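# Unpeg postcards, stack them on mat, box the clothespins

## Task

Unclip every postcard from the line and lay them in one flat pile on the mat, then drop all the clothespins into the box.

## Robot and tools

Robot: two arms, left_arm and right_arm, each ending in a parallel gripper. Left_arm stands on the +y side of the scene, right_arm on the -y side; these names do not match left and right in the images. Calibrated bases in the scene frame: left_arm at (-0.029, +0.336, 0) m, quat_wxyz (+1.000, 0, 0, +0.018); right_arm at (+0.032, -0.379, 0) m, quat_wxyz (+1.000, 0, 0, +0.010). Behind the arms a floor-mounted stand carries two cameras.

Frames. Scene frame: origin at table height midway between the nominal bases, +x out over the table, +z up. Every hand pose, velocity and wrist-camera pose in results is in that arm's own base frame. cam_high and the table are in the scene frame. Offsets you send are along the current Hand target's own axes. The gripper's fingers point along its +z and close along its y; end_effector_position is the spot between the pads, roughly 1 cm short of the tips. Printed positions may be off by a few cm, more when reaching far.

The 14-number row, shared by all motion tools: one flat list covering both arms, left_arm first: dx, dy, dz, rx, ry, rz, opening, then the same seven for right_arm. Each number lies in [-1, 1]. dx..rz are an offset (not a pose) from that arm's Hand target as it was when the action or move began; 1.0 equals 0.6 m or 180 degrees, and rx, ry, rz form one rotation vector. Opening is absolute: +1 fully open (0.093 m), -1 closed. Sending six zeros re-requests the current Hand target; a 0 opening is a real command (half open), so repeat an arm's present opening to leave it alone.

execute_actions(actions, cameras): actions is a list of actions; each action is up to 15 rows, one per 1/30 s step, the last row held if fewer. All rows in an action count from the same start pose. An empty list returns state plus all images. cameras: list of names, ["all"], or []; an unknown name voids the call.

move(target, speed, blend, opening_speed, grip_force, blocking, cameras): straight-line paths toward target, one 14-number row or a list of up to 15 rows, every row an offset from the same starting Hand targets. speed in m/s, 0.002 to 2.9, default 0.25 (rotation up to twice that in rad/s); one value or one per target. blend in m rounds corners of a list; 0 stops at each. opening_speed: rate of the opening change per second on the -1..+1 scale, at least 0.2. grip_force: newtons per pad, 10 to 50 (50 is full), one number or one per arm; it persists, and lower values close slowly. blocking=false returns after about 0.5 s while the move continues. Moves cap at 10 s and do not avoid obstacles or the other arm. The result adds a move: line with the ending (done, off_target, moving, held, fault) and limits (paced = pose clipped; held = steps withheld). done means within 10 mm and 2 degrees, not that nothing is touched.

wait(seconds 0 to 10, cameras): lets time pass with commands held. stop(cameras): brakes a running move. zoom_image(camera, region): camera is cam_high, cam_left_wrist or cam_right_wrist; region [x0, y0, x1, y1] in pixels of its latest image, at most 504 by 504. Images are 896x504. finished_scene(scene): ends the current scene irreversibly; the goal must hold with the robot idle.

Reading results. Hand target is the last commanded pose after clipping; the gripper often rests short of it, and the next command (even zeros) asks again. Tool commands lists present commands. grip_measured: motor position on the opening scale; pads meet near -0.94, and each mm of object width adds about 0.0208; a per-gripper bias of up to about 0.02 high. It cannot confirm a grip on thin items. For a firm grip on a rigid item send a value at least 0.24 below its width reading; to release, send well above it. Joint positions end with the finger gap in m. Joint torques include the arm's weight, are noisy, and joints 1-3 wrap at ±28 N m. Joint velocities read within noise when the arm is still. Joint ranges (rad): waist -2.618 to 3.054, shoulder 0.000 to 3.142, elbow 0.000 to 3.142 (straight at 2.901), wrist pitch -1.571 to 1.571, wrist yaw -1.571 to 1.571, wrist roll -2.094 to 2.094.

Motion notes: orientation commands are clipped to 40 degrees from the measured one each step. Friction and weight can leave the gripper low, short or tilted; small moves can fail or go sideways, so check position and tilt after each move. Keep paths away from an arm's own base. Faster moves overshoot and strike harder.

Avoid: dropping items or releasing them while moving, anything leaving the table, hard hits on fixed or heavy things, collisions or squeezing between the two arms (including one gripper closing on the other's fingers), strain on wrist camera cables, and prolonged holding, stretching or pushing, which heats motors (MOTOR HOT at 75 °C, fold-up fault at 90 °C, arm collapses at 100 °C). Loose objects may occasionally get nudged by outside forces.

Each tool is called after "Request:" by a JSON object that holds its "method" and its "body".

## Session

Request:
{"method": "execute_actions", "body": {"actions": []}}

Request:
{"method": "zoom_image", "body": {"camera": "cam_high", "region": [380, 200, 680, 500]}}

Scene clock: 0.00 s.
left_arm: end_effector_position=(+0.3875, +0.0704, +0.0809) grip_measured=+1.000 end_effector_quat_wxyz=(+0.567, -0.154, +0.805, +0.085) | right_arm: end_effector_position=(+0.3692, -0.0124, +0.0646) grip_measured=+1.000 end_effector_quat_wxyz=(+0.555, +0.050, +0.830, +0.032)
Joint positions: left_arm=[0.075 1.622 0.381 0.879 -0.248 -0.133 0.093] | right_arm=[-0.056 1.58 0.279 0.908 -0.05 0.098 0.093]
Joint velocities: within noise
Joint torques (N m): no reading
Heat: left arm: 48 °C; right arm: 46 °C.
Hand target: left_arm +0.3890, +0.0705, +0.0838; +0.570, -0.155, +0.803, +0.085 | right_arm +0.3713, -0.0125, +0.0685; +0.559, +0.050, +0.827, +0.032
Tool commands: left_gripper/opening=+1.0 right_gripper/opening=+1.0
camera_calibration:
cam_left_wrist: T_world_to_cam=[[0.376276, -0.925043, 0.0520773, -0.0863853], [-0.689247, -0.317039, -0.651479, 0.373473], [0.619157, 0.209242, -0.756877, -0.101999], [0, 0, 0, 1]] pos_world=[0.353074, 0.0598379, 0.170608]
cam_right_wrist: T_world_to_cam=[[-0.0395319, -0.994397, -0.0980356, 0.00897701], [-0.740617, 0.0950212, -0.665175, 0.355488], [0.670763, 0.0463112, -0.740224, -0.113898], [0, 0, 0, 1]] pos_world=[0.340034, -0.0195775, 0.153032]

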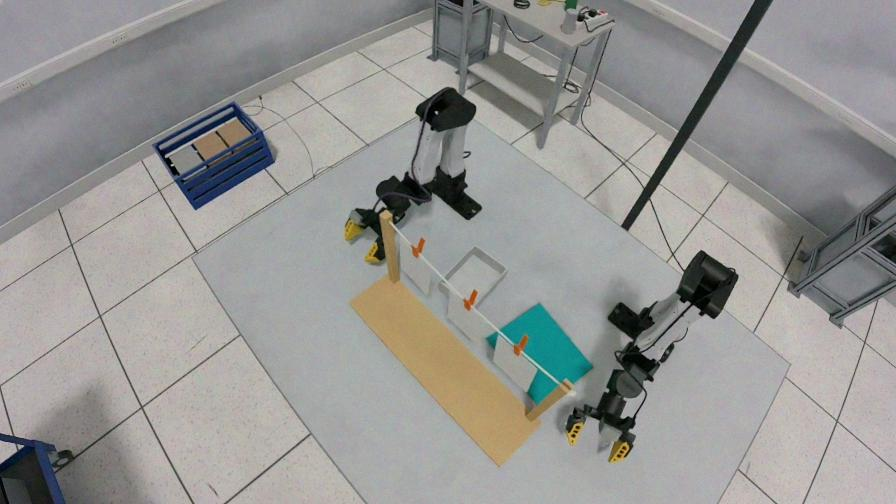

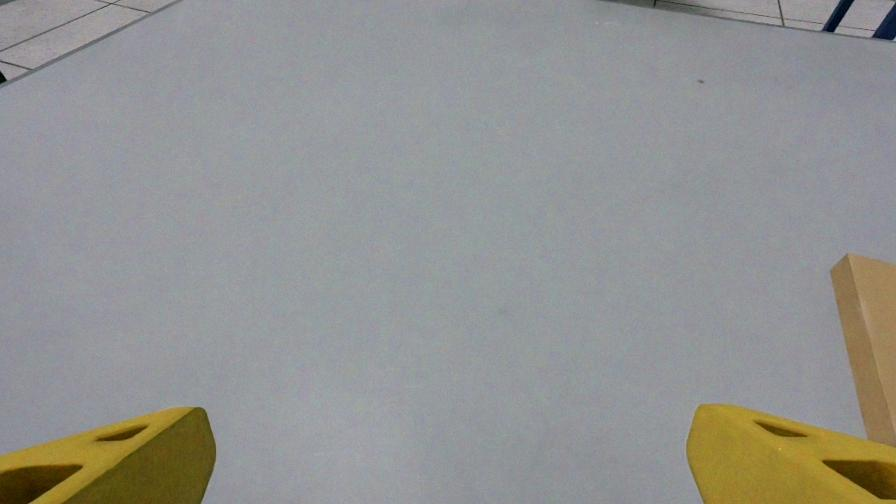

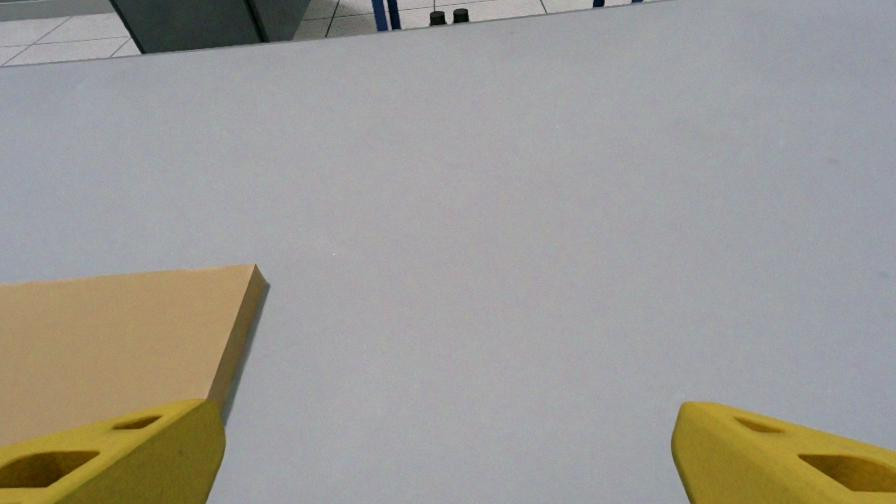

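Scaled by 1.680 from the camera's 896x504 image, which has a finer 1280x720 frame.

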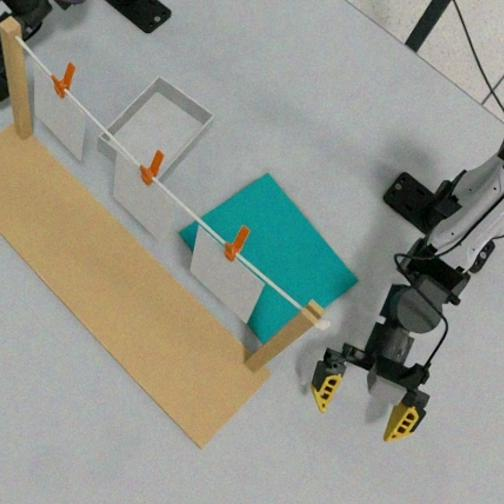

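Request:
{"method": "move", "body": {"target": [[-0.0845,0.219,-0.1672,0,0,0,1,-0.059,0.0105,-0.2598,0,0,0,1],[-0.0845,0.219,-0.1672,0,0,0,1,-0.0753,0.4488,-0.2705,-0.2379,0.0304,0.4178,1],[-0.0845,0.219,-0.1672,0,0,0,1,0.1025,0.8833,-0.2702,-0.2379,0.0304,0.4178,1]], "speed": [0.2,0.3,0.25], "blend": [0.03,0.03,0], "cameras": ["cam_right_wrist","cam_high"]}}

Scene clock: 44.27 s.
left_arm: end_effector_position=(+0.2665, +0.1658, +0.1477) grip_measured=+1.000 end_effector_quat_wxyz=(+0.563, -0.164, +0.807, +0.078) | right_arm: end_effector_position=(+0.2220, +0.5187, +0.1332) grip_measured=+1.000 end_effector_quat_wxyz=(+0.363, +0.335, +0.590, +0.639)
Joint positions: left_arm=[0.766 0.912 0.322 0.195 0.398 0.098 0.093] | right_arm=[1.393 2.338 1.229 1.228 0.851 1.48 0.093]
Joint torques (N m): left_arm=[1.01 -1.51 12.97 1.74 0.25 0.18] | right_arm=[0.42 -11.86 7.65 1.99 0.07 -0.29]
Heat: left arm: 53 °C; right arm: 48 °C.
Hand target: left_arm +0.2700, +0.1701, +0.1600; +0.570, -0.155, +0.803, +0.085 | right_arm +0.2228, +0.5214, +0.1303; +0.369, +0.338, +0.585, +0.639
Off the commanded pose: left_arm 0.014 m, 2 deg | right_arm 0.004 m, 1 deg.
move: off_target (left_arm)
camera_calibration:
cam_right_wrist: T_world_to_cam=[[0.0778855, 0.0293464, -0.99653, 0.10057], [-0.829687, 0.556121, -0.0484686, -0.0599348], [0.552769, 0.830583, 0.067662, -0.477189], [0, 0, 0, 1]] pos_world=[0.206215, 0.426725, 0.129603]
Images, in order (width x height): cam_high 896x504, cam_right_wrist 896x504.

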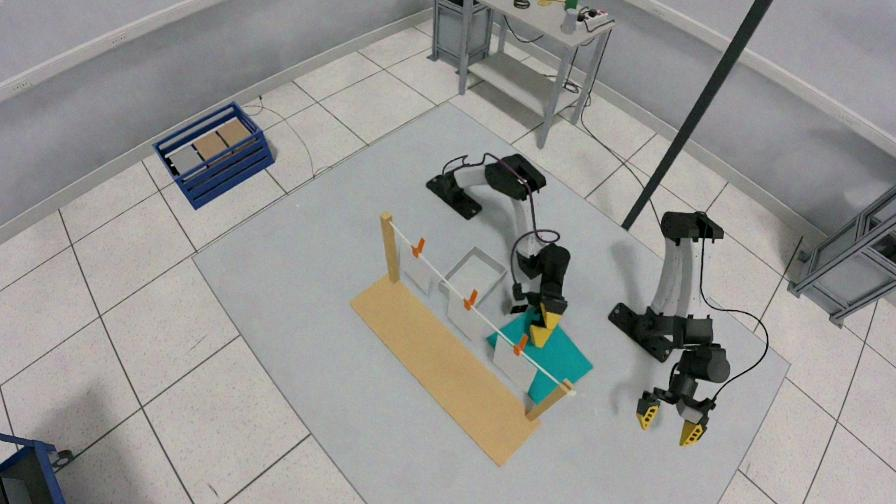

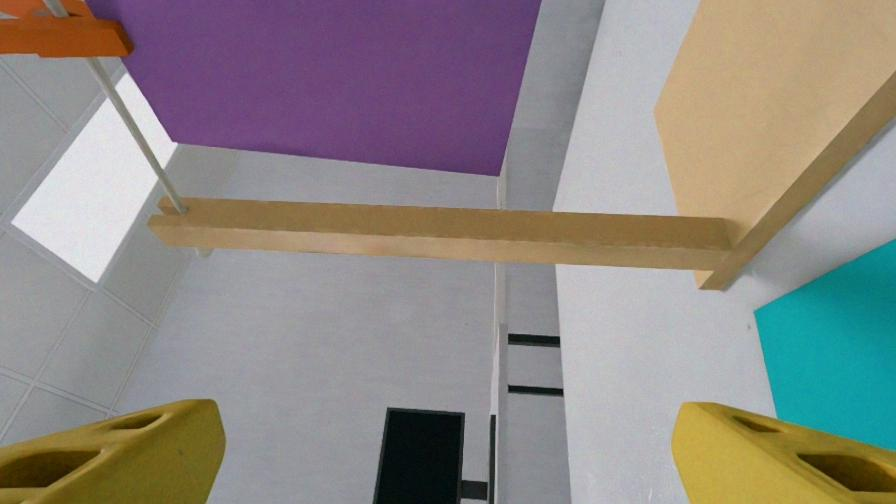

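Request:
{"method": "move", "body": {"target": [[0,0,0,0,0,0,1,0,0.0498,0.0044,0,0,0,1],[0,0,0,0,0,0,1,-0.1063,0.0267,0.1873,0,0,0,1]], "speed": [0.08,0.08], "cameras": ["cam_right_wrist","cam_high"]}}

Request:
{"method": "zoom_image", "body": {"camera": "cam_high", "region": [430, 220, 630, 440]}}

Scene clock: 85.83 s.
left_arm: end_effector_position=(+0.2665, +0.1658, +0.1477) grip_measured=+1.000 end_effector_quat_wxyz=(+0.563, -0.164, +0.807, +0.078) | right_arm: end_effector_position=(+0.3470, +0.5166, +0.1628) grip_measured=+1.000 end_effector_quat_wxyz=(+0.373, +0.335, +0.585, +0.637)
Joint positions: left_arm=[0.766 0.912 0.322 0.195 0.398 0.098 0.093] | right_arm=[1.135 2.365 1.443 1.034 0.611 1.498 0.093]
Joint torques (N m): left_arm=[0.99 -1.51 12.98 1.74 0.25 0.18] | right_arm=[-0.13 -12.81 8.61 1.99 -0.14 -0.02]
Heat: left arm: 57 °C; right arm: 52 °C.
Hand target: left_arm +0.2700, +0.1701, +0.1600; +0.570, -0.155, +0.803, +0.085 | right_arm +0.3503, +0.5215, +0.1561; +0.368, +0.338, +0.585, +0.639
Off the commanded pose: left_arm 0.013 m, 2 deg | right_arm 0.009 m, 1 deg.
move: off_target (left_arm)
camera_calibration:
cam_right_wrist: T_world_to_cam=[[0.0925983, 0.0266666, -0.995346, 0.116523], [-0.819021, 0.570521, -0.0609096, 0.0372849], [0.566242, 0.82085, 0.0746698, -0.547228], [0, 0, 0, 1]] pos_world=[0.329611, 0.424813, 0.159113]
Images, in order (width x height): cam_high 896x504, cam_right_wrist 896x504.

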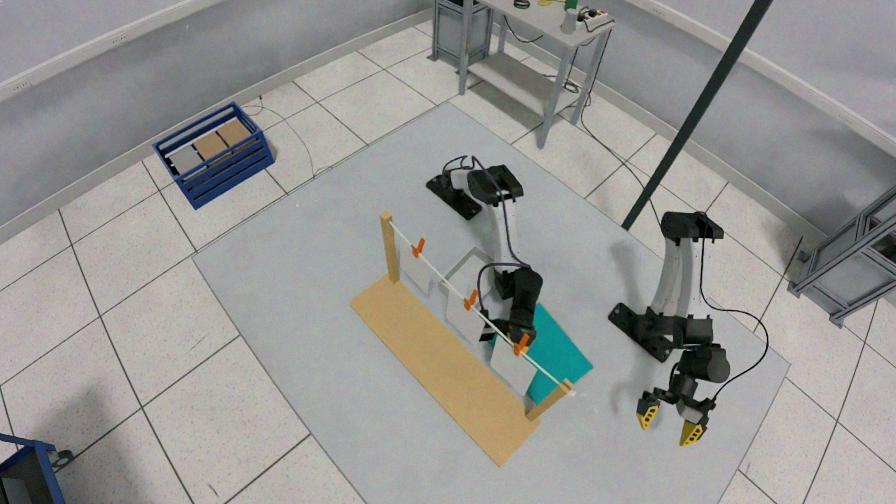

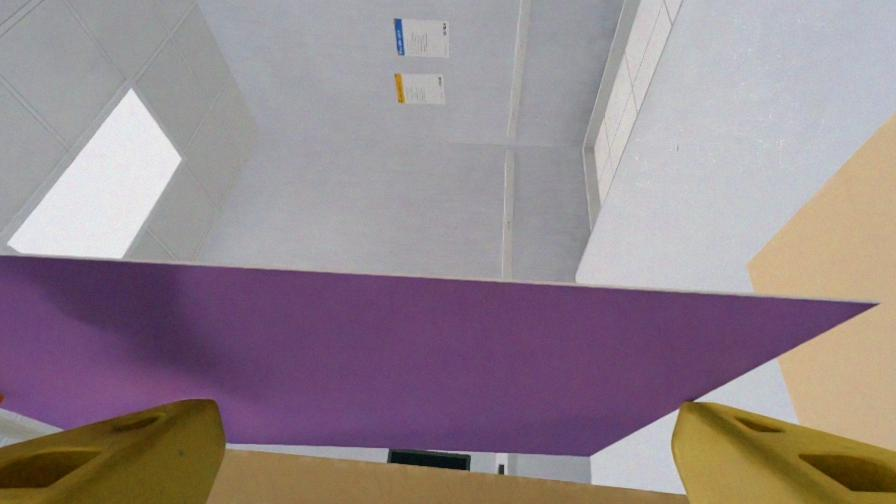

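Scaled by 2.291 from the camera's 896x504 image, which has a finer 1280x720 frame.

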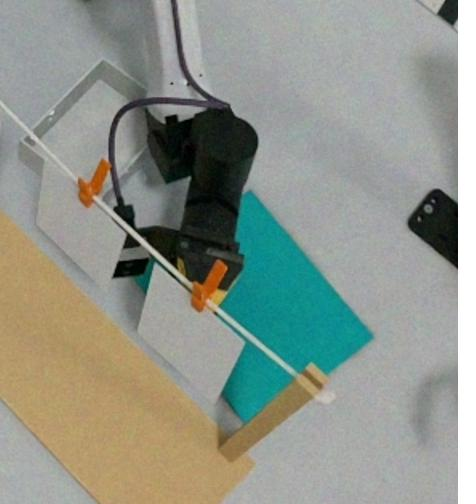

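Request:
{"method": "move", "body": {"target": [[0,0,0,0,0,0,1,0.0328,-0.0165,-0.0422,0,0,0,1],[0,0,0,0,0,0,1,-0.0032,-0.0167,0.0162,0,0,0,1]], "speed": [0.08,0.06], "cameras": ["cam_right_wrist"]}}

Scene clock: 119.93 s.
left_arm: end_effector_position=(+0.2665, +0.1658, +0.1477) grip_measured=+1.000 end_effector_quat_wxyz=(+0.563, -0.164, +0.807, +0.078) | right_arm: end_effector_position=(+0.3566, +0.5208, +0.1543) grip_measured=+1.000 end_effector_quat_wxyz=(+0.373, +0.335, +0.585, +0.638)
Joint positions: left_arm=[0.766 0.912 0.322 0.195 0.398 0.098 0.093] | right_arm=[1.121 2.409 1.486 1.033 0.596 1.5 0.093]
Joint torques (N m): left_arm=[0.99 -1.52 12.97 1.74 0.25 0.18] | right_arm=[-0.25 -13.15 8.68 1.98 -0.15 -0.03]
Heat: left arm: 60 °C; right arm: 56 °C.
Hand target: left_arm +0.2700, +0.1701, +0.1600; +0.570, -0.155, +0.803, +0.085 | right_arm +0.3604, +0.5251, +0.1470; +0.368, +0.338, +0.585, +0.639
Off the commanded pose: left_arm 0.014 m, 2 deg | right_arm 0.009 m, 1 deg.
move: off_target (left_arm)
camera_calibration:
cam_right_wrist: T_world_to_cam=[[0.0924693, 0.026942, -0.995351, 0.106988], [-0.819528, 0.569814, -0.0607115, 0.0426788], [0.565529, 0.821332, 0.07477, -0.555457], [0, 0, 0, 1]] pos_world=[0.339211, 0.429014, 0.150613]
Images, in order (width x height): cam_right_wrist 896x504.

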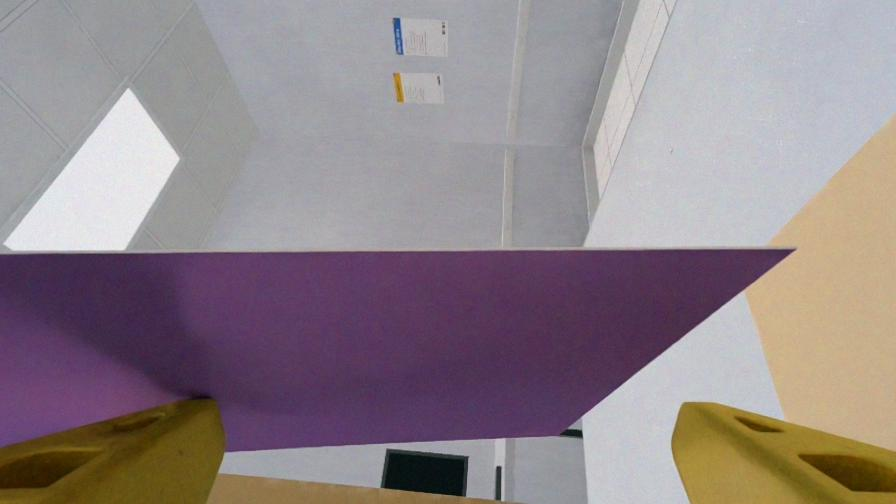

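Request:
{"method": "move", "body": {"target": [[0,0,0,0,0,0,1,0.035,-0.0068,-0.0575,-0.0722,0,0,1],[0,0,0,0,0,0,1,0.0035,-0.0062,-0.0062,-0.0722,0,0,1],[0,0,0,0,0,0,1,0.0035,0.0752,0.0008,-0.0722,0,0,1]], "speed": [0.1,0.06,0.06], "cameras": ["cam_right_wrist"]}}

Scene clock: 157.13 s.
left_arm: end_effector_position=(+0.2665, +0.1658, +0.1476) grip_measured=+1.000 end_effector_quat_wxyz=(+0.562, -0.164, +0.807, +0.078) | right_arm: end_effector_position=(+0.3565, +0.5268, +0.1583) grip_measured=+1.000 end_effector_quat_wxyz=(+0.412, +0.290, +0.532, +0.680)
Joint positions: left_arm=[0.766 0.912 0.322 0.194 0.398 0.098 0.093] | right_arm=[1.118 2.548 1.564 1.303 0.567 1.349 0.093]
Joint torques (N m): left_arm=[0.99 -1.52 12.98 1.74 0.25 0.18] | right_arm=[-0.18 -21.64 6.6 1.85 -0.26 0.01]
Heat: left arm: 62 °C; right arm: 55 °C.
Hand target: left_arm +0.2699, +0.1700, +0.1600; +0.570, -0.155, +0.803, +0.085 | right_arm +0.3563, +0.5252, +0.1917; +0.404, +0.294, +0.509, +0.701
Off the commanded pose: left_arm 0.014 m, 2 deg | right_arm 0.034 m, 4 deg.
move: off_target (left_arm, right_arm)
camera_calibration:
cam_right_wrist: T_world_to_cam=[[0.260701, 0.0830546, -0.96184, 0.0159217], [-0.799471, 0.577064, -0.166863, 0.0453443], [0.541184, 0.812465, 0.216841, -0.569818], [0, 0, 0, 1]] pos_world=[0.340477, 0.435468, 0.14644]
Images, in order (width x height): cam_right_wrist 896x504.

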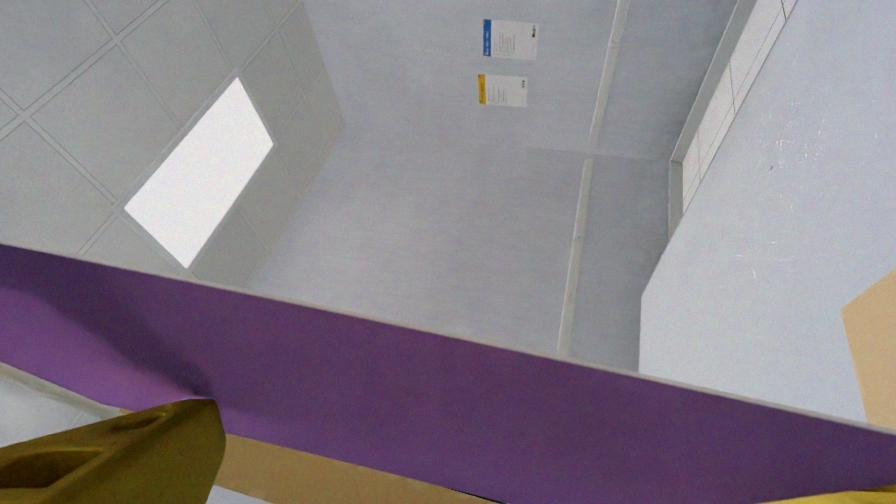

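Request:
{"method": "move", "body": {"target": [[0,0,0,0,0,0,1,0.0608,0.0278,-0.0945,0,0,0,1],[0,0,0,0,0,0,1,0.0928,0.0988,-0.126,0,0,0,1],[0,0,0,0,0,0,1,0.1307,0.197,-0.159,0,0,0,1]], "speed": [0.06,0.06,0.06], "blend": [0.02,0.02,0], "cameras": ["cam_right_wrist","cam_high"]}}

Request:
{"method": "zoom_image", "body": {"camera": "cam_high", "region": [430, 220, 630, 440]}}

Scene clock: 192.20 s.
left_arm: end_effector_position=(+0.2665, +0.1658, +0.1476) grip_measured=+1.000 end_effector_quat_wxyz=(+0.562, -0.164, +0.807, +0.078) | right_arm: end_effector_position=(+0.2451, +0.0018, +0.1750) grip_measured=+1.000 end_effector_quat_wxyz=(+0.700, +0.011, +0.713, +0.014)
Joint positions: left_arm=[0.766 0.912 0.322 0.194 0.398 0.098 0.093] | right_arm=[0.015 0.047 0.021 0.007 0.011 0.035 0.093]
Joint velocities: left_arm=[within noise] | right_arm=[-0.085 -0.066 -0.042 -0.125 -0.095 -0.051 0]
Joint torques (N m): left_arm=[0.99 -1.51 12.98 1.74 0.25 0.18] | right_arm=[-0.39 1.13 6.57 2.32 -0.13 -0.24]
Heat: left arm: 64 °C; right arm: 86 °C.
Hand target: left_arm +0.2699, +0.1700, +0.1600; +0.570, -0.155, +0.803, +0.085 | right_arm +0.2450, +0.0018, +0.1688; +0.696, +0.001, +0.718, +0.007 (not the last commanded pose)
Tool commands: left_gripper/opening=+1.0 right_gripper/opening=+1.0
Off the commanded pose: left_arm 0.014 m, 2 deg.
OVER-TEMPERATURE FAULT: ARM FOLDED TO REST. Before this call, joint 2 (shoulder) of the right arm reached 90 °C. The right arm's motors are now idle, so it may still sink, and the gripper idles too, so what it holds may stay or slip. The right arm ran none of this call's commands. In this call fault stops used 7 of the actions that the scene allows. The stop is over, but the right arm and its gripper will run no more commands in this scene. This fault puts only its own arm into a fault stop.
MOTOR HOT: on. Joint 2 (shoulder) of the right arm reports 86 °C.
move: fault (right_arm), off_target (left_arm)
camera_calibration:
cam_right_wrist: T_world_to_cam=[[0.00656743, -0.999755, -0.0211538, 0.00424698], [-0.446701, 0.0159932, -0.89454, 0.303955], [0.894659, 0.0153243, -0.446486, -0.0557575], [0, 0, 0, 1]] pos_world=[0.185633, 0.000239167, 0.247095]
Images, in order (width x height): cam_high 896x504, cam_right_wrist 896x504.

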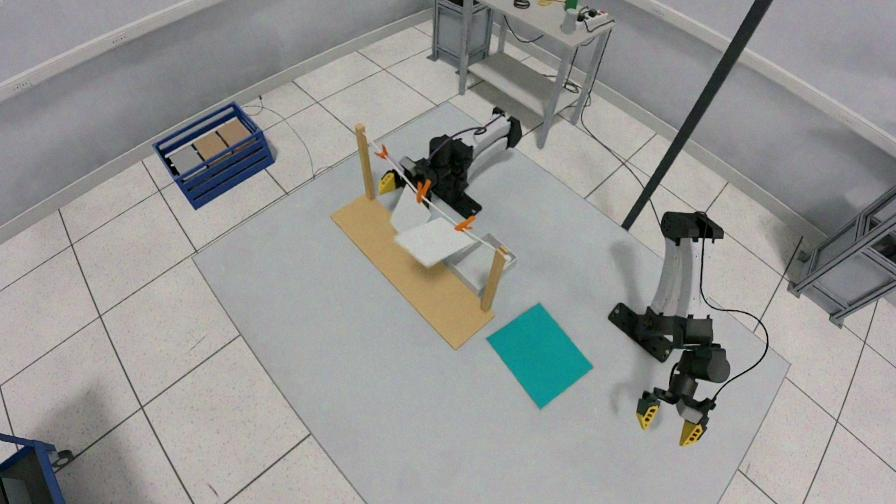

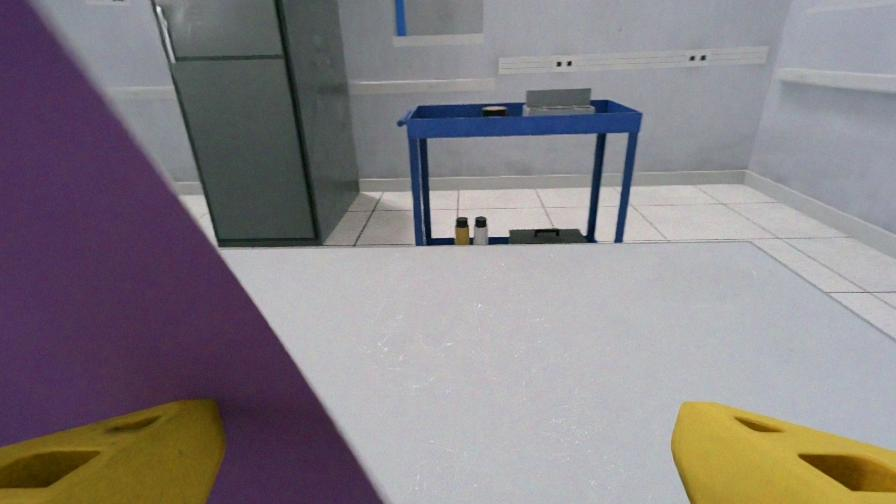

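Scaled by 2.291 from the camera's 896x504 image, which has a finer 1280x720 frame.

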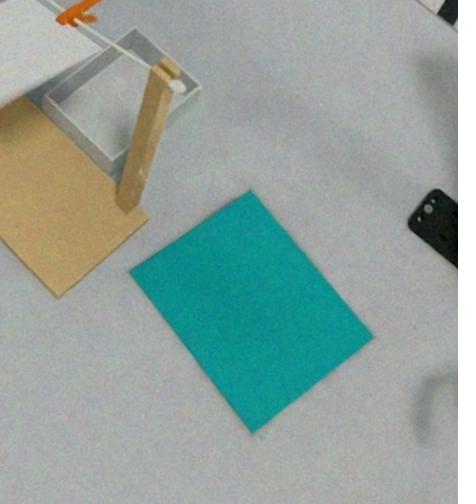

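Request:
{"method": "zoom_image", "body": {"camera": "cam_high", "region": [330, 100, 530, 320]}}

Scaled by 2.291 from the camera's 896x504 image, which has a finer 1280x720 frame.

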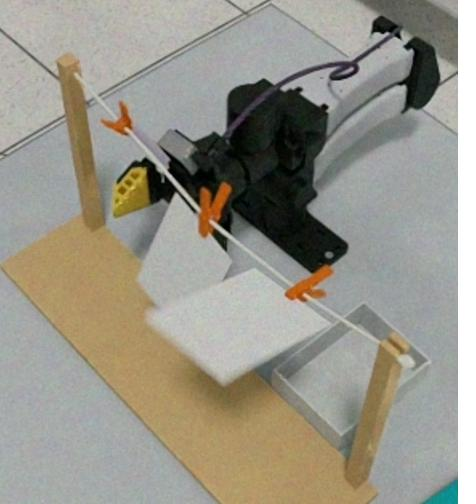

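Request:
{"method": "move", "body": {"target": [[-0.2265,-0.3725,-0.1658,0.2461,0.1633,-0.1026,1,0,0,0,0,0,0,1],[-0.1287,-0.8497,-0.2338,0.4922,0.3266,-0.2052,1,0,0,0,0,0,0,1]], "speed": [0.3,0.3], "blend": [0.04,0], "cameras": ["cam_left_wrist","cam_high"]}}

Scene clock: 225.97 s.
left_arm: end_effector_position=(+0.3454, -0.3377, +0.3106) grip_measured=+1.000 end_effector_quat_wxyz=(+0.105, +0.038, +0.703, -0.703) | right_arm: end_effector_position=(+0.2371, +0.0016, +0.1090) grip_measured=+1.000 end_effector_quat_wxyz=(+0.610, +0.011, +0.792, +0.011)
Joint positions: left_arm=[-0.477 1.699 1.187 0.529 0.999 -1.383 0.093] | right_arm=[0.015 0.017 -0.012 -0.229 0.011 0.035 0.093]
Joint torques (N m): left_arm=[-0.21 -8.72 8.06 1.72 0.08 -0.03] | right_arm=[0.06 -0.08 -0.06 0 -0.03 -0.11]
Heat: left arm: 65 °C; right arm: 56 °C.
Hand target: left_arm +0.3445, -0.3402, +0.3004; +0.092, +0.031, +0.706, -0.701 | right_arm +0.2371, +0.0016, +0.1090; +0.610, +0.011, +0.792, +0.011 (not the last commanded pose)
Tool commands: left_gripper/opening=+1.0 right_gripper/opening=+1.0
Off the commanded pose: left_arm 0.011 m, 2 deg.
OVER-TEMPERATURE FAULT: ARM FOLDED TO REST. As an earlier result told, the right arm's stop is over, but it will run no more commands in this scene. The right arm ran none of this call's commands.
move: fault (right_arm), off_target (left_arm)
camera_calibration:
cam_left_wrist: T_world_to_cam=[[-0.173936, -0.0339458, 0.984172, -0.258547], [-0.904404, 0.400918, -0.14601, 0.524474], [-0.389615, -0.915485, -0.100435, -0.0520918], [0, 0, 0, 1]] pos_world=[0.40907, -0.266737, 0.325802]
Images, in order (width x height): cam_high 896x504, cam_left_wrist 896x504.

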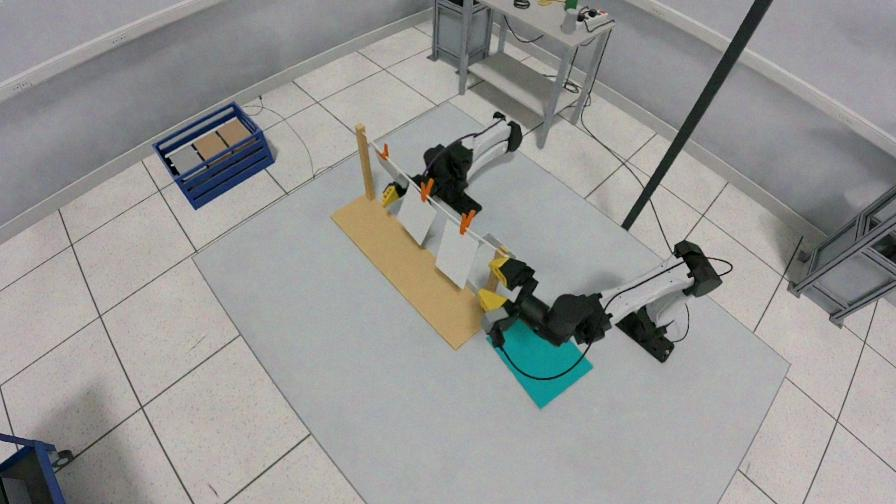

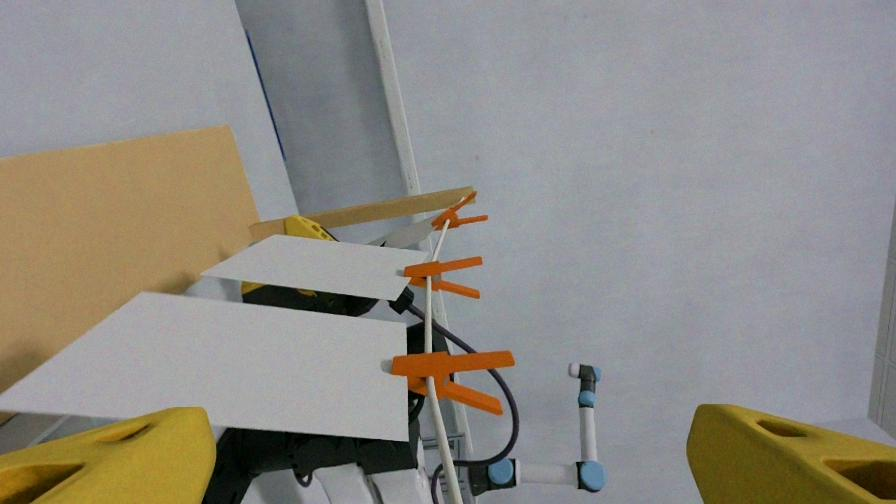

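Request:
{"method": "move", "body": {"target": [[-0.0048,-0.0153,-0.3012,0,0,0,0.31,0,0,0,0,0,0,1],[0.22,0.0465,-0.1857,-0.3431,-0.2873,0.3749,0.31,0,0,0,0,0,0,1],[0.331,0.2467,0.0013,-0.3431,-0.2873,0.3749,0.31,0,0,0,0,0,0,1]], "speed": [0.3,0.35,0.25], "blend": [0.03,0.03,0], "cameras": ["cam_left_wrist","cam_high"]}}

Request:
{"method": "zoom_image", "body": {"camera": "cam_high", "region": [330, 100, 580, 360]}}

Scene clock: 265.60 s.
left_arm: end_effector_position=(+0.1756, -0.3539, +0.1208) grip_measured=+0.311 end_effector_quat_wxyz=(+0.702, +0.063, +0.707, -0.066) | right_arm: end_effector_position=(+0.2371, +0.0016, +0.1090) grip_measured=+1.000 end_effector_quat_wxyz=(+0.610, +0.011, +0.792, +0.011)
Joint positions: left_arm=[-1.54 2.03 0.681 1.318 -1.357 -0.035 0.06] | right_arm=[0.015 0.017 -0.012 -0.229 0.011 0.035 0.093]
Joint torques (N m): left_arm=[0.03 -8.46 6.53 1.5 -0.11 0.16] | right_arm=[-0.01 0.01 -0.08 -0.01 -0.01 -0.11]
Heat: left arm: 61 °C; right arm: 47 °C.
Hand target: left_arm +0.1752, -0.3556, +0.1200; +0.704, +0.062, +0.705, -0.062 | right_arm +0.2371, +0.0016, +0.1090; +0.610, +0.011, +0.792, +0.011
Tool commands: left_gripper/opening=+0.31 right_gripper/opening=+1.0
Off the commanded pose: left_arm 0.002 m, 1 deg.
OVER-TEMPERATURE FAULT: ARM FOLDED TO REST. As an earlier result told, the right arm's stop is over, but it will run no more commands in this scene. The right arm ran none of this call's commands.
move: fault (right_arm)
camera_calibration:
cam_left_wrist: T_world_to_cam=[[-0.155303, -0.987453, 0.0285929, -0.327103], [-0.490788, 0.0520055, -0.869726, 0.241044], [0.857326, -0.149104, -0.492706, -0.0524763], [0, 0, 0, 1]] pos_world=[0.11249, -0.343359, 0.193139]
Images, in order (width x height): cam_high 896x504, cam_left_wrist 896x504.

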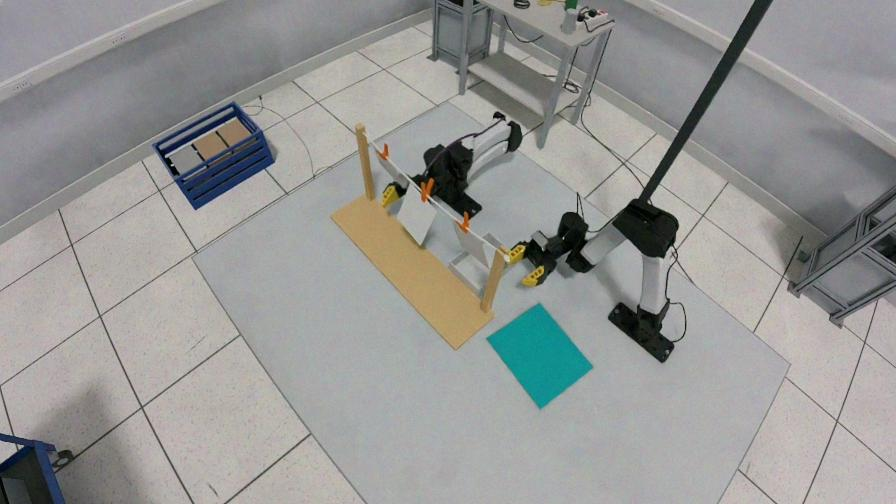

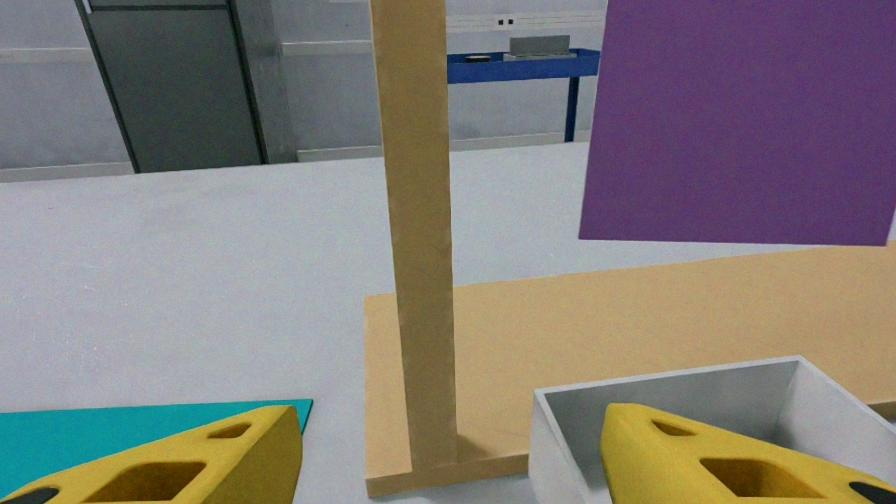

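Scaled by 1.938 from the camera's 896x504 image, which has a finer 1280x720 frame.

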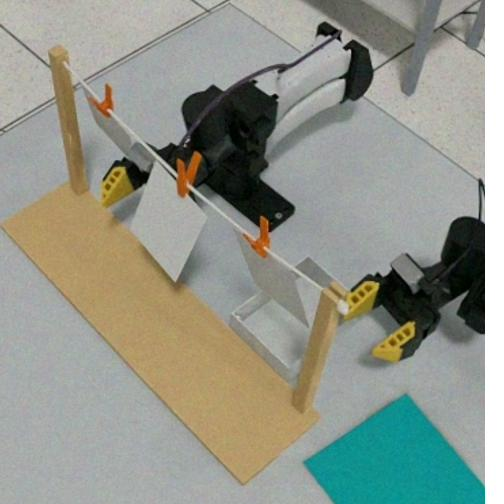

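Request:
{"method": "move", "body": {"target": [[0.0333,0.0133,0.02,0,0,0,0.2,0,0,0,0,0,0,1],[0.0333,0.0133,0.1533,0,0,0,0.2,0,0,0,0,0,0,1],[0.0333,0.0133,0.1533,0,0,0,-1,0,0,0,0,0,0,1],[0.0333,0.0517,0.485,0,0,0,-1,0,0,0,0,0,0,1]], "speed": [0.1,0.1,0.1,0.08], "opening_speed": 1.0, "cameras": ["cam_left_wrist","cam_high"]}}

Scene clock: 305.17 s.
left_arm: end_effector_position=(+0.4511, -0.3897, +0.1055) grip_measured=-0.683 end_effector_quat_wxyz=(+0.705, +0.079, +0.699, -0.094) | right_arm: end_effector_position=(+0.2371, +0.0016, +0.1090) grip_measured=+1.000 end_effector_quat_wxyz=(+0.610, +0.011, +0.792, +0.011)
Joint positions: left_arm=[-0.881 2.392 1.294 1.112 -0.635 -0.012 0.012] | right_arm=[0.015 0.017 -0.012 -0.229 0.011 0.035 0.093]
Joint torques (N m): left_arm=[2.76 -12.7 10.61 1.54 -0.44 0.14] | right_arm=[0.18 -0.12 -0.03 -0.03 -0.01 -0.11]
Heat: left arm: 57 °C; right arm: 46 °C.
Hand target: left_arm +0.4671, -0.3762, +0.0997; +0.704, +0.063, +0.705, -0.062 | right_arm +0.2371, +0.0016, +0.1090; +0.610, +0.011, +0.792, +0.011
Tool commands: left_gripper/opening=-1.0 right_gripper/opening=+1.0
Off the commanded pose: left_arm 0.022 m, 4 deg.
OVER-TEMPERATURE FAULT: ARM FOLDED TO REST. As an earlier result told, the right arm's stop is over, but it will run no more commands in this scene. The right arm ran none of this call's commands.
move: fault (right_arm), off_target (left_arm)
camera_calibration:
cam_left_wrist: T_world_to_cam=[[-0.217324, -0.975029, 0.0457072, -0.288255], [-0.475027, 0.0647392, -0.877587, 0.363401], [0.852713, -0.212433, -0.477234, -0.32579], [0, 0, 0, 1]] pos_world=[0.387786, -0.373792, 0.176614]
Images, in order (width x height): cam_high 896x504, cam_left_wrist 896x504.

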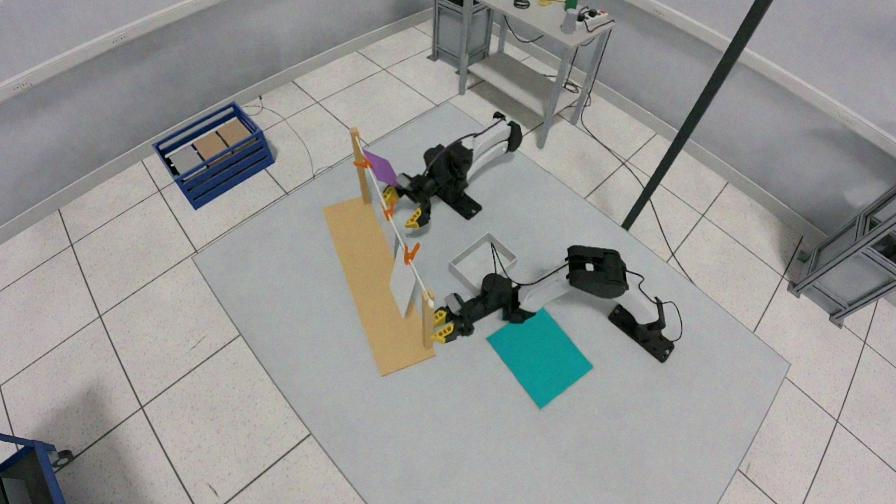

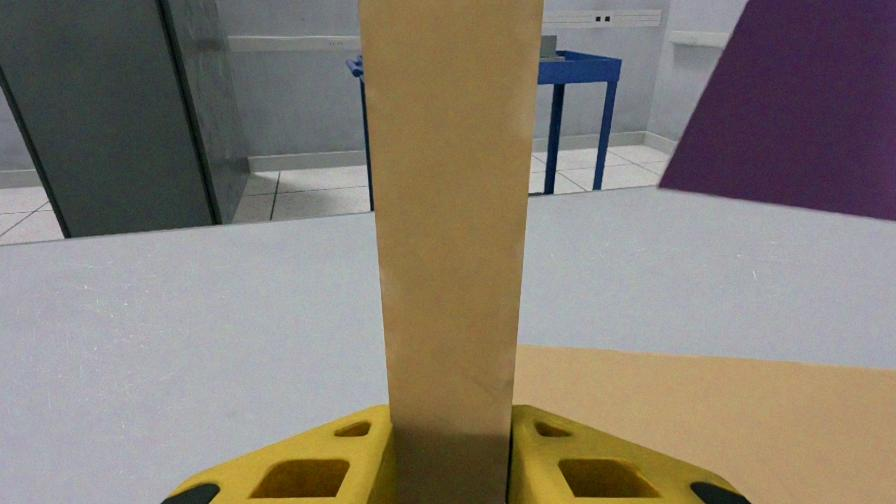

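Request:
{"method": "move", "body": {"target": [0.0,0.957,-0.198,0,0,0,-1,0,0,0,0,0,0,1], "speed": 0.08, "cameras": ["cam_left_wrist","cam_high"]}}

Scene clock: 327.90 s.
left_arm: end_effector_position=(+0.4504, +0.1979, +0.1035) grip_measured=-0.683 end_effector_quat_wxyz=(+0.706, +0.071, +0.701, -0.066) | right_arm: end_effector_position=(+0.2371, +0.0016, +0.1090) grip_measured=+1.000 end_effector_quat_wxyz=(+0.610, +0.011, +0.792, +0.011)
Joint positions: left_arm=[0.679 2.207 0.872 1.346 0.873 0 0.012] | right_arm=[0.015 0.017 -0.012 -0.229 0.011 0.035 0.093]
Joint torques (N m): left_arm=[2.19 -10.28 8.38 1.45 0.06 0.04] | right_arm=[0.12 -0.06 0.03 -0.02 -0.04 -0.13]
Heat: left arm: 57 °C; right arm: 45 °C.
Hand target: left_arm +0.4510, +0.2101, +0.0998; +0.704, +0.062, +0.705, -0.062 | right_arm +0.2371, +0.0016, +0.1090; +0.610, +0.011, +0.792, +0.011
Tool commands: left_gripper/opening=-1.0 right_gripper/opening=+1.0
Off the commanded pose: left_arm 0.013 m, 1 deg.
OVER-TEMPERATURE FAULT: ARM FOLDED TO REST. As an earlier result told, the right arm's stop is over, but it will run no more commands in this scene. The right arm ran none of this call's commands.
move: fault (right_arm), off_target (left_arm)
camera_calibration:
cam_left_wrist: T_world_to_cam=[[-0.165991, -0.985981, 0.0169735, 0.266701], [-0.476551, 0.065135, -0.87673, 0.323889], [0.863334, -0.153618, -0.480683, -0.217348], [0, 0, 0, 1]] pos_world=[0.386264, 0.208478, 0.174961]
Images, in order (width x height): cam_high 896x504, cam_left_wrist 896x504.

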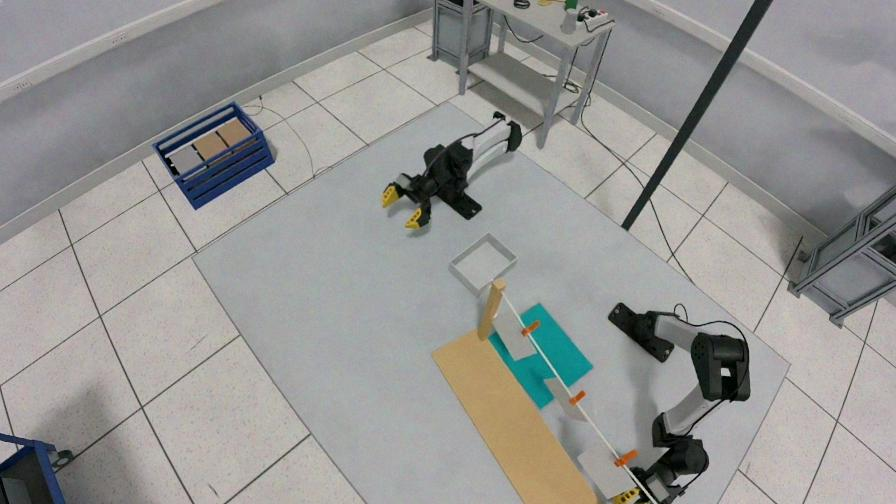

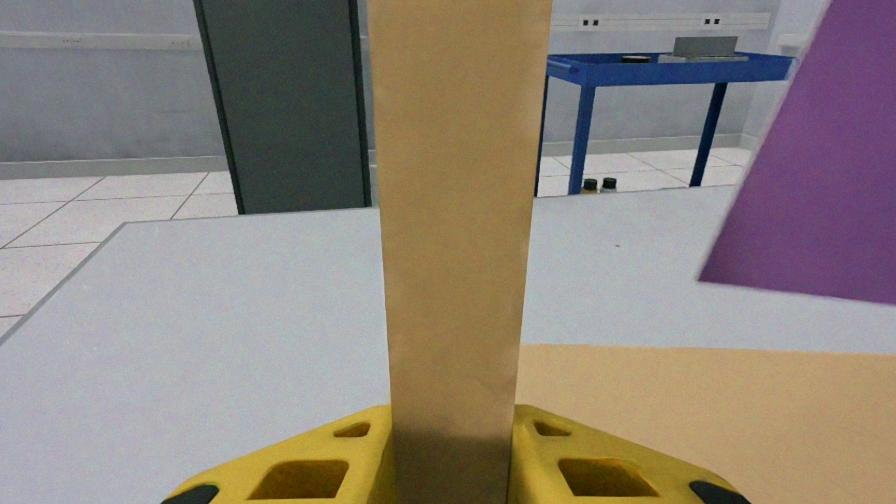

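Request:
{"method": "move", "body": {"target": [[0,0.0088,0.0307,-0.083,0,0,-1,0,0,0,0,0,0,1],[0,0.0088,0.0307,-0.083,0,0,0.3,0,0,0,0,0,0,1],[0,-0.032,-0.1477,-0.083,0,0,0.3,0,0,0,0,0,0,1]], "speed": [0.05,0.05,0.12], "opening_speed": 1.0, "cameras": ["cam_left_wrist","cam_high"]}}

Request:
{"method": "zoom_image", "body": {"camera": "cam_high", "region": [430, 250, 690, 504]}}

Scene clock: 364.80 s.
left_arm: end_effector_position=(+0.3624, +0.2075, +0.0789) grip_measured=+0.299 end_effector_quat_wxyz=(+0.683, -0.053, +0.729, +0.011) | right_arm: end_effector_position=(+0.2371, +0.0016, +0.1090) grip_measured=+1.000 end_effector_quat_wxyz=(+0.610, +0.011, +0.792, +0.011)
Joint positions: left_arm=[0.779 2.082 0.475 1.518 0.688 0 0.06] | right_arm=[0.015 0.017 -0.012 -0.229 0.011 0.035 0.093]
Joint torques (N m): left_arm=[0.77 -11.49 3.22 2.44 0.2 0.08] | right_arm=[0.02 -0.13 -0.03 0.01 -0.05 -0.11]
Heat: left arm: 56 °C; right arm: 44 °C.
Hand target: left_arm +0.3605, +0.2066, +0.1000; +0.706, -0.030, +0.707, +0.030 | right_arm +0.2371, +0.0016, +0.1090; +0.610, +0.011, +0.792, +0.011
Tool commands: left_gripper/opening=+0.3 right_gripper/opening=+1.0
Off the commanded pose: left_arm 0.021 m, 5 deg.
OVER-TEMPERATURE FAULT: ARM FOLDED TO REST. As an earlier result told, the right arm's stop is over, but it will run no more commands in this scene. The right arm ran none of this call's commands.
joint sent to its limit (left arm) — joint 4 (wrist pitch), upper limit. The joint targets still meet the commanded pose.
move: fault (right_arm), off_target (left_arm); target 2's new opening was sent with left_arm's hand 0.012 m and 5 deg from that target
camera_calibration:
cam_left_wrist: T_world_to_cam=[[0.120895, -0.98952, 0.0789566, 0.153758], [-0.534511, -0.131916, -0.834803, 0.318314], [0.83647, 0.0587208, -0.544857, -0.180976], [0, 0, 0, 1]] pos_world=[0.302935, 0.204764, 0.154983]
Images, in order (width x height): cam_high 896x504, cam_left_wrist 896x504.

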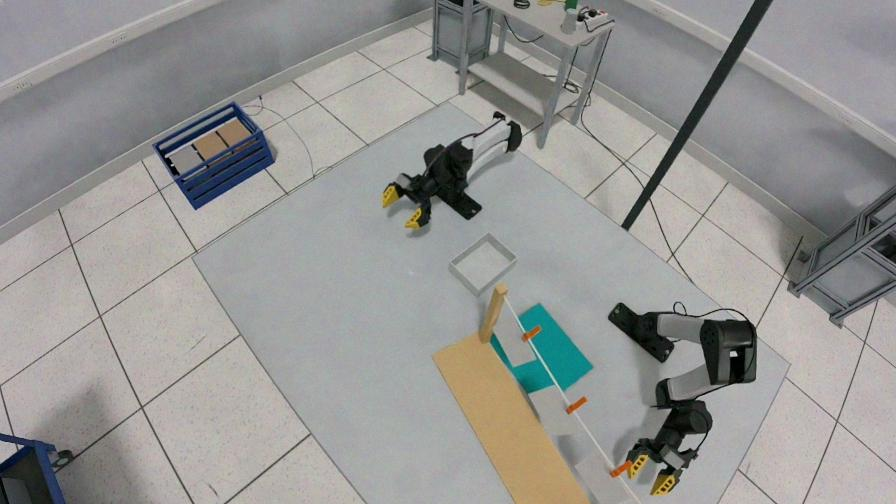

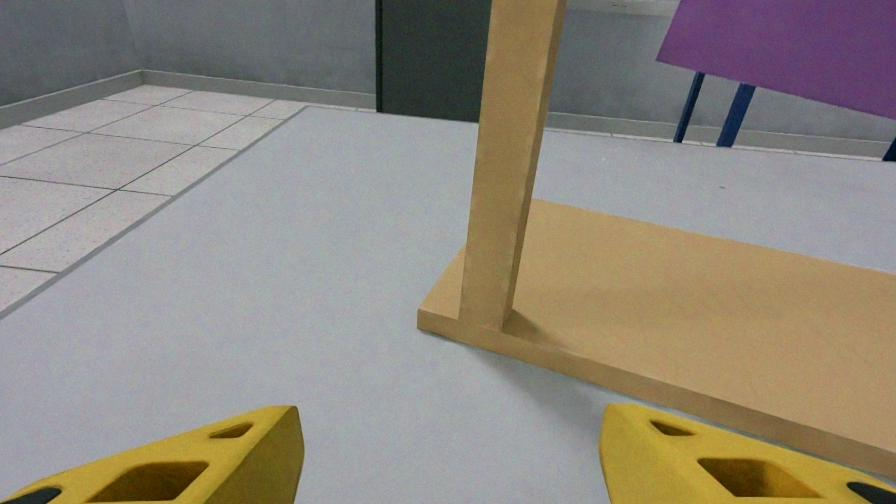

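Scaled by 1.938 from the camera's 896x504 image, which has a finer 1280x720 frame.

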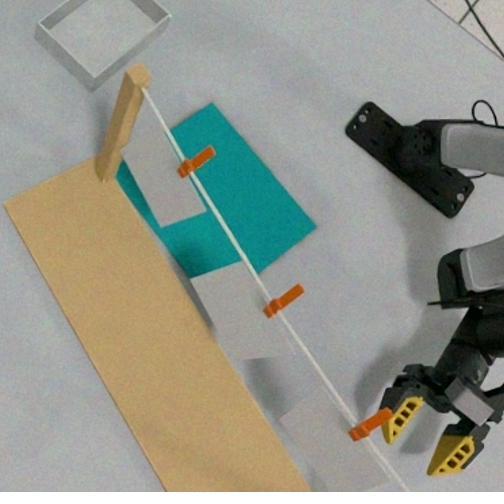

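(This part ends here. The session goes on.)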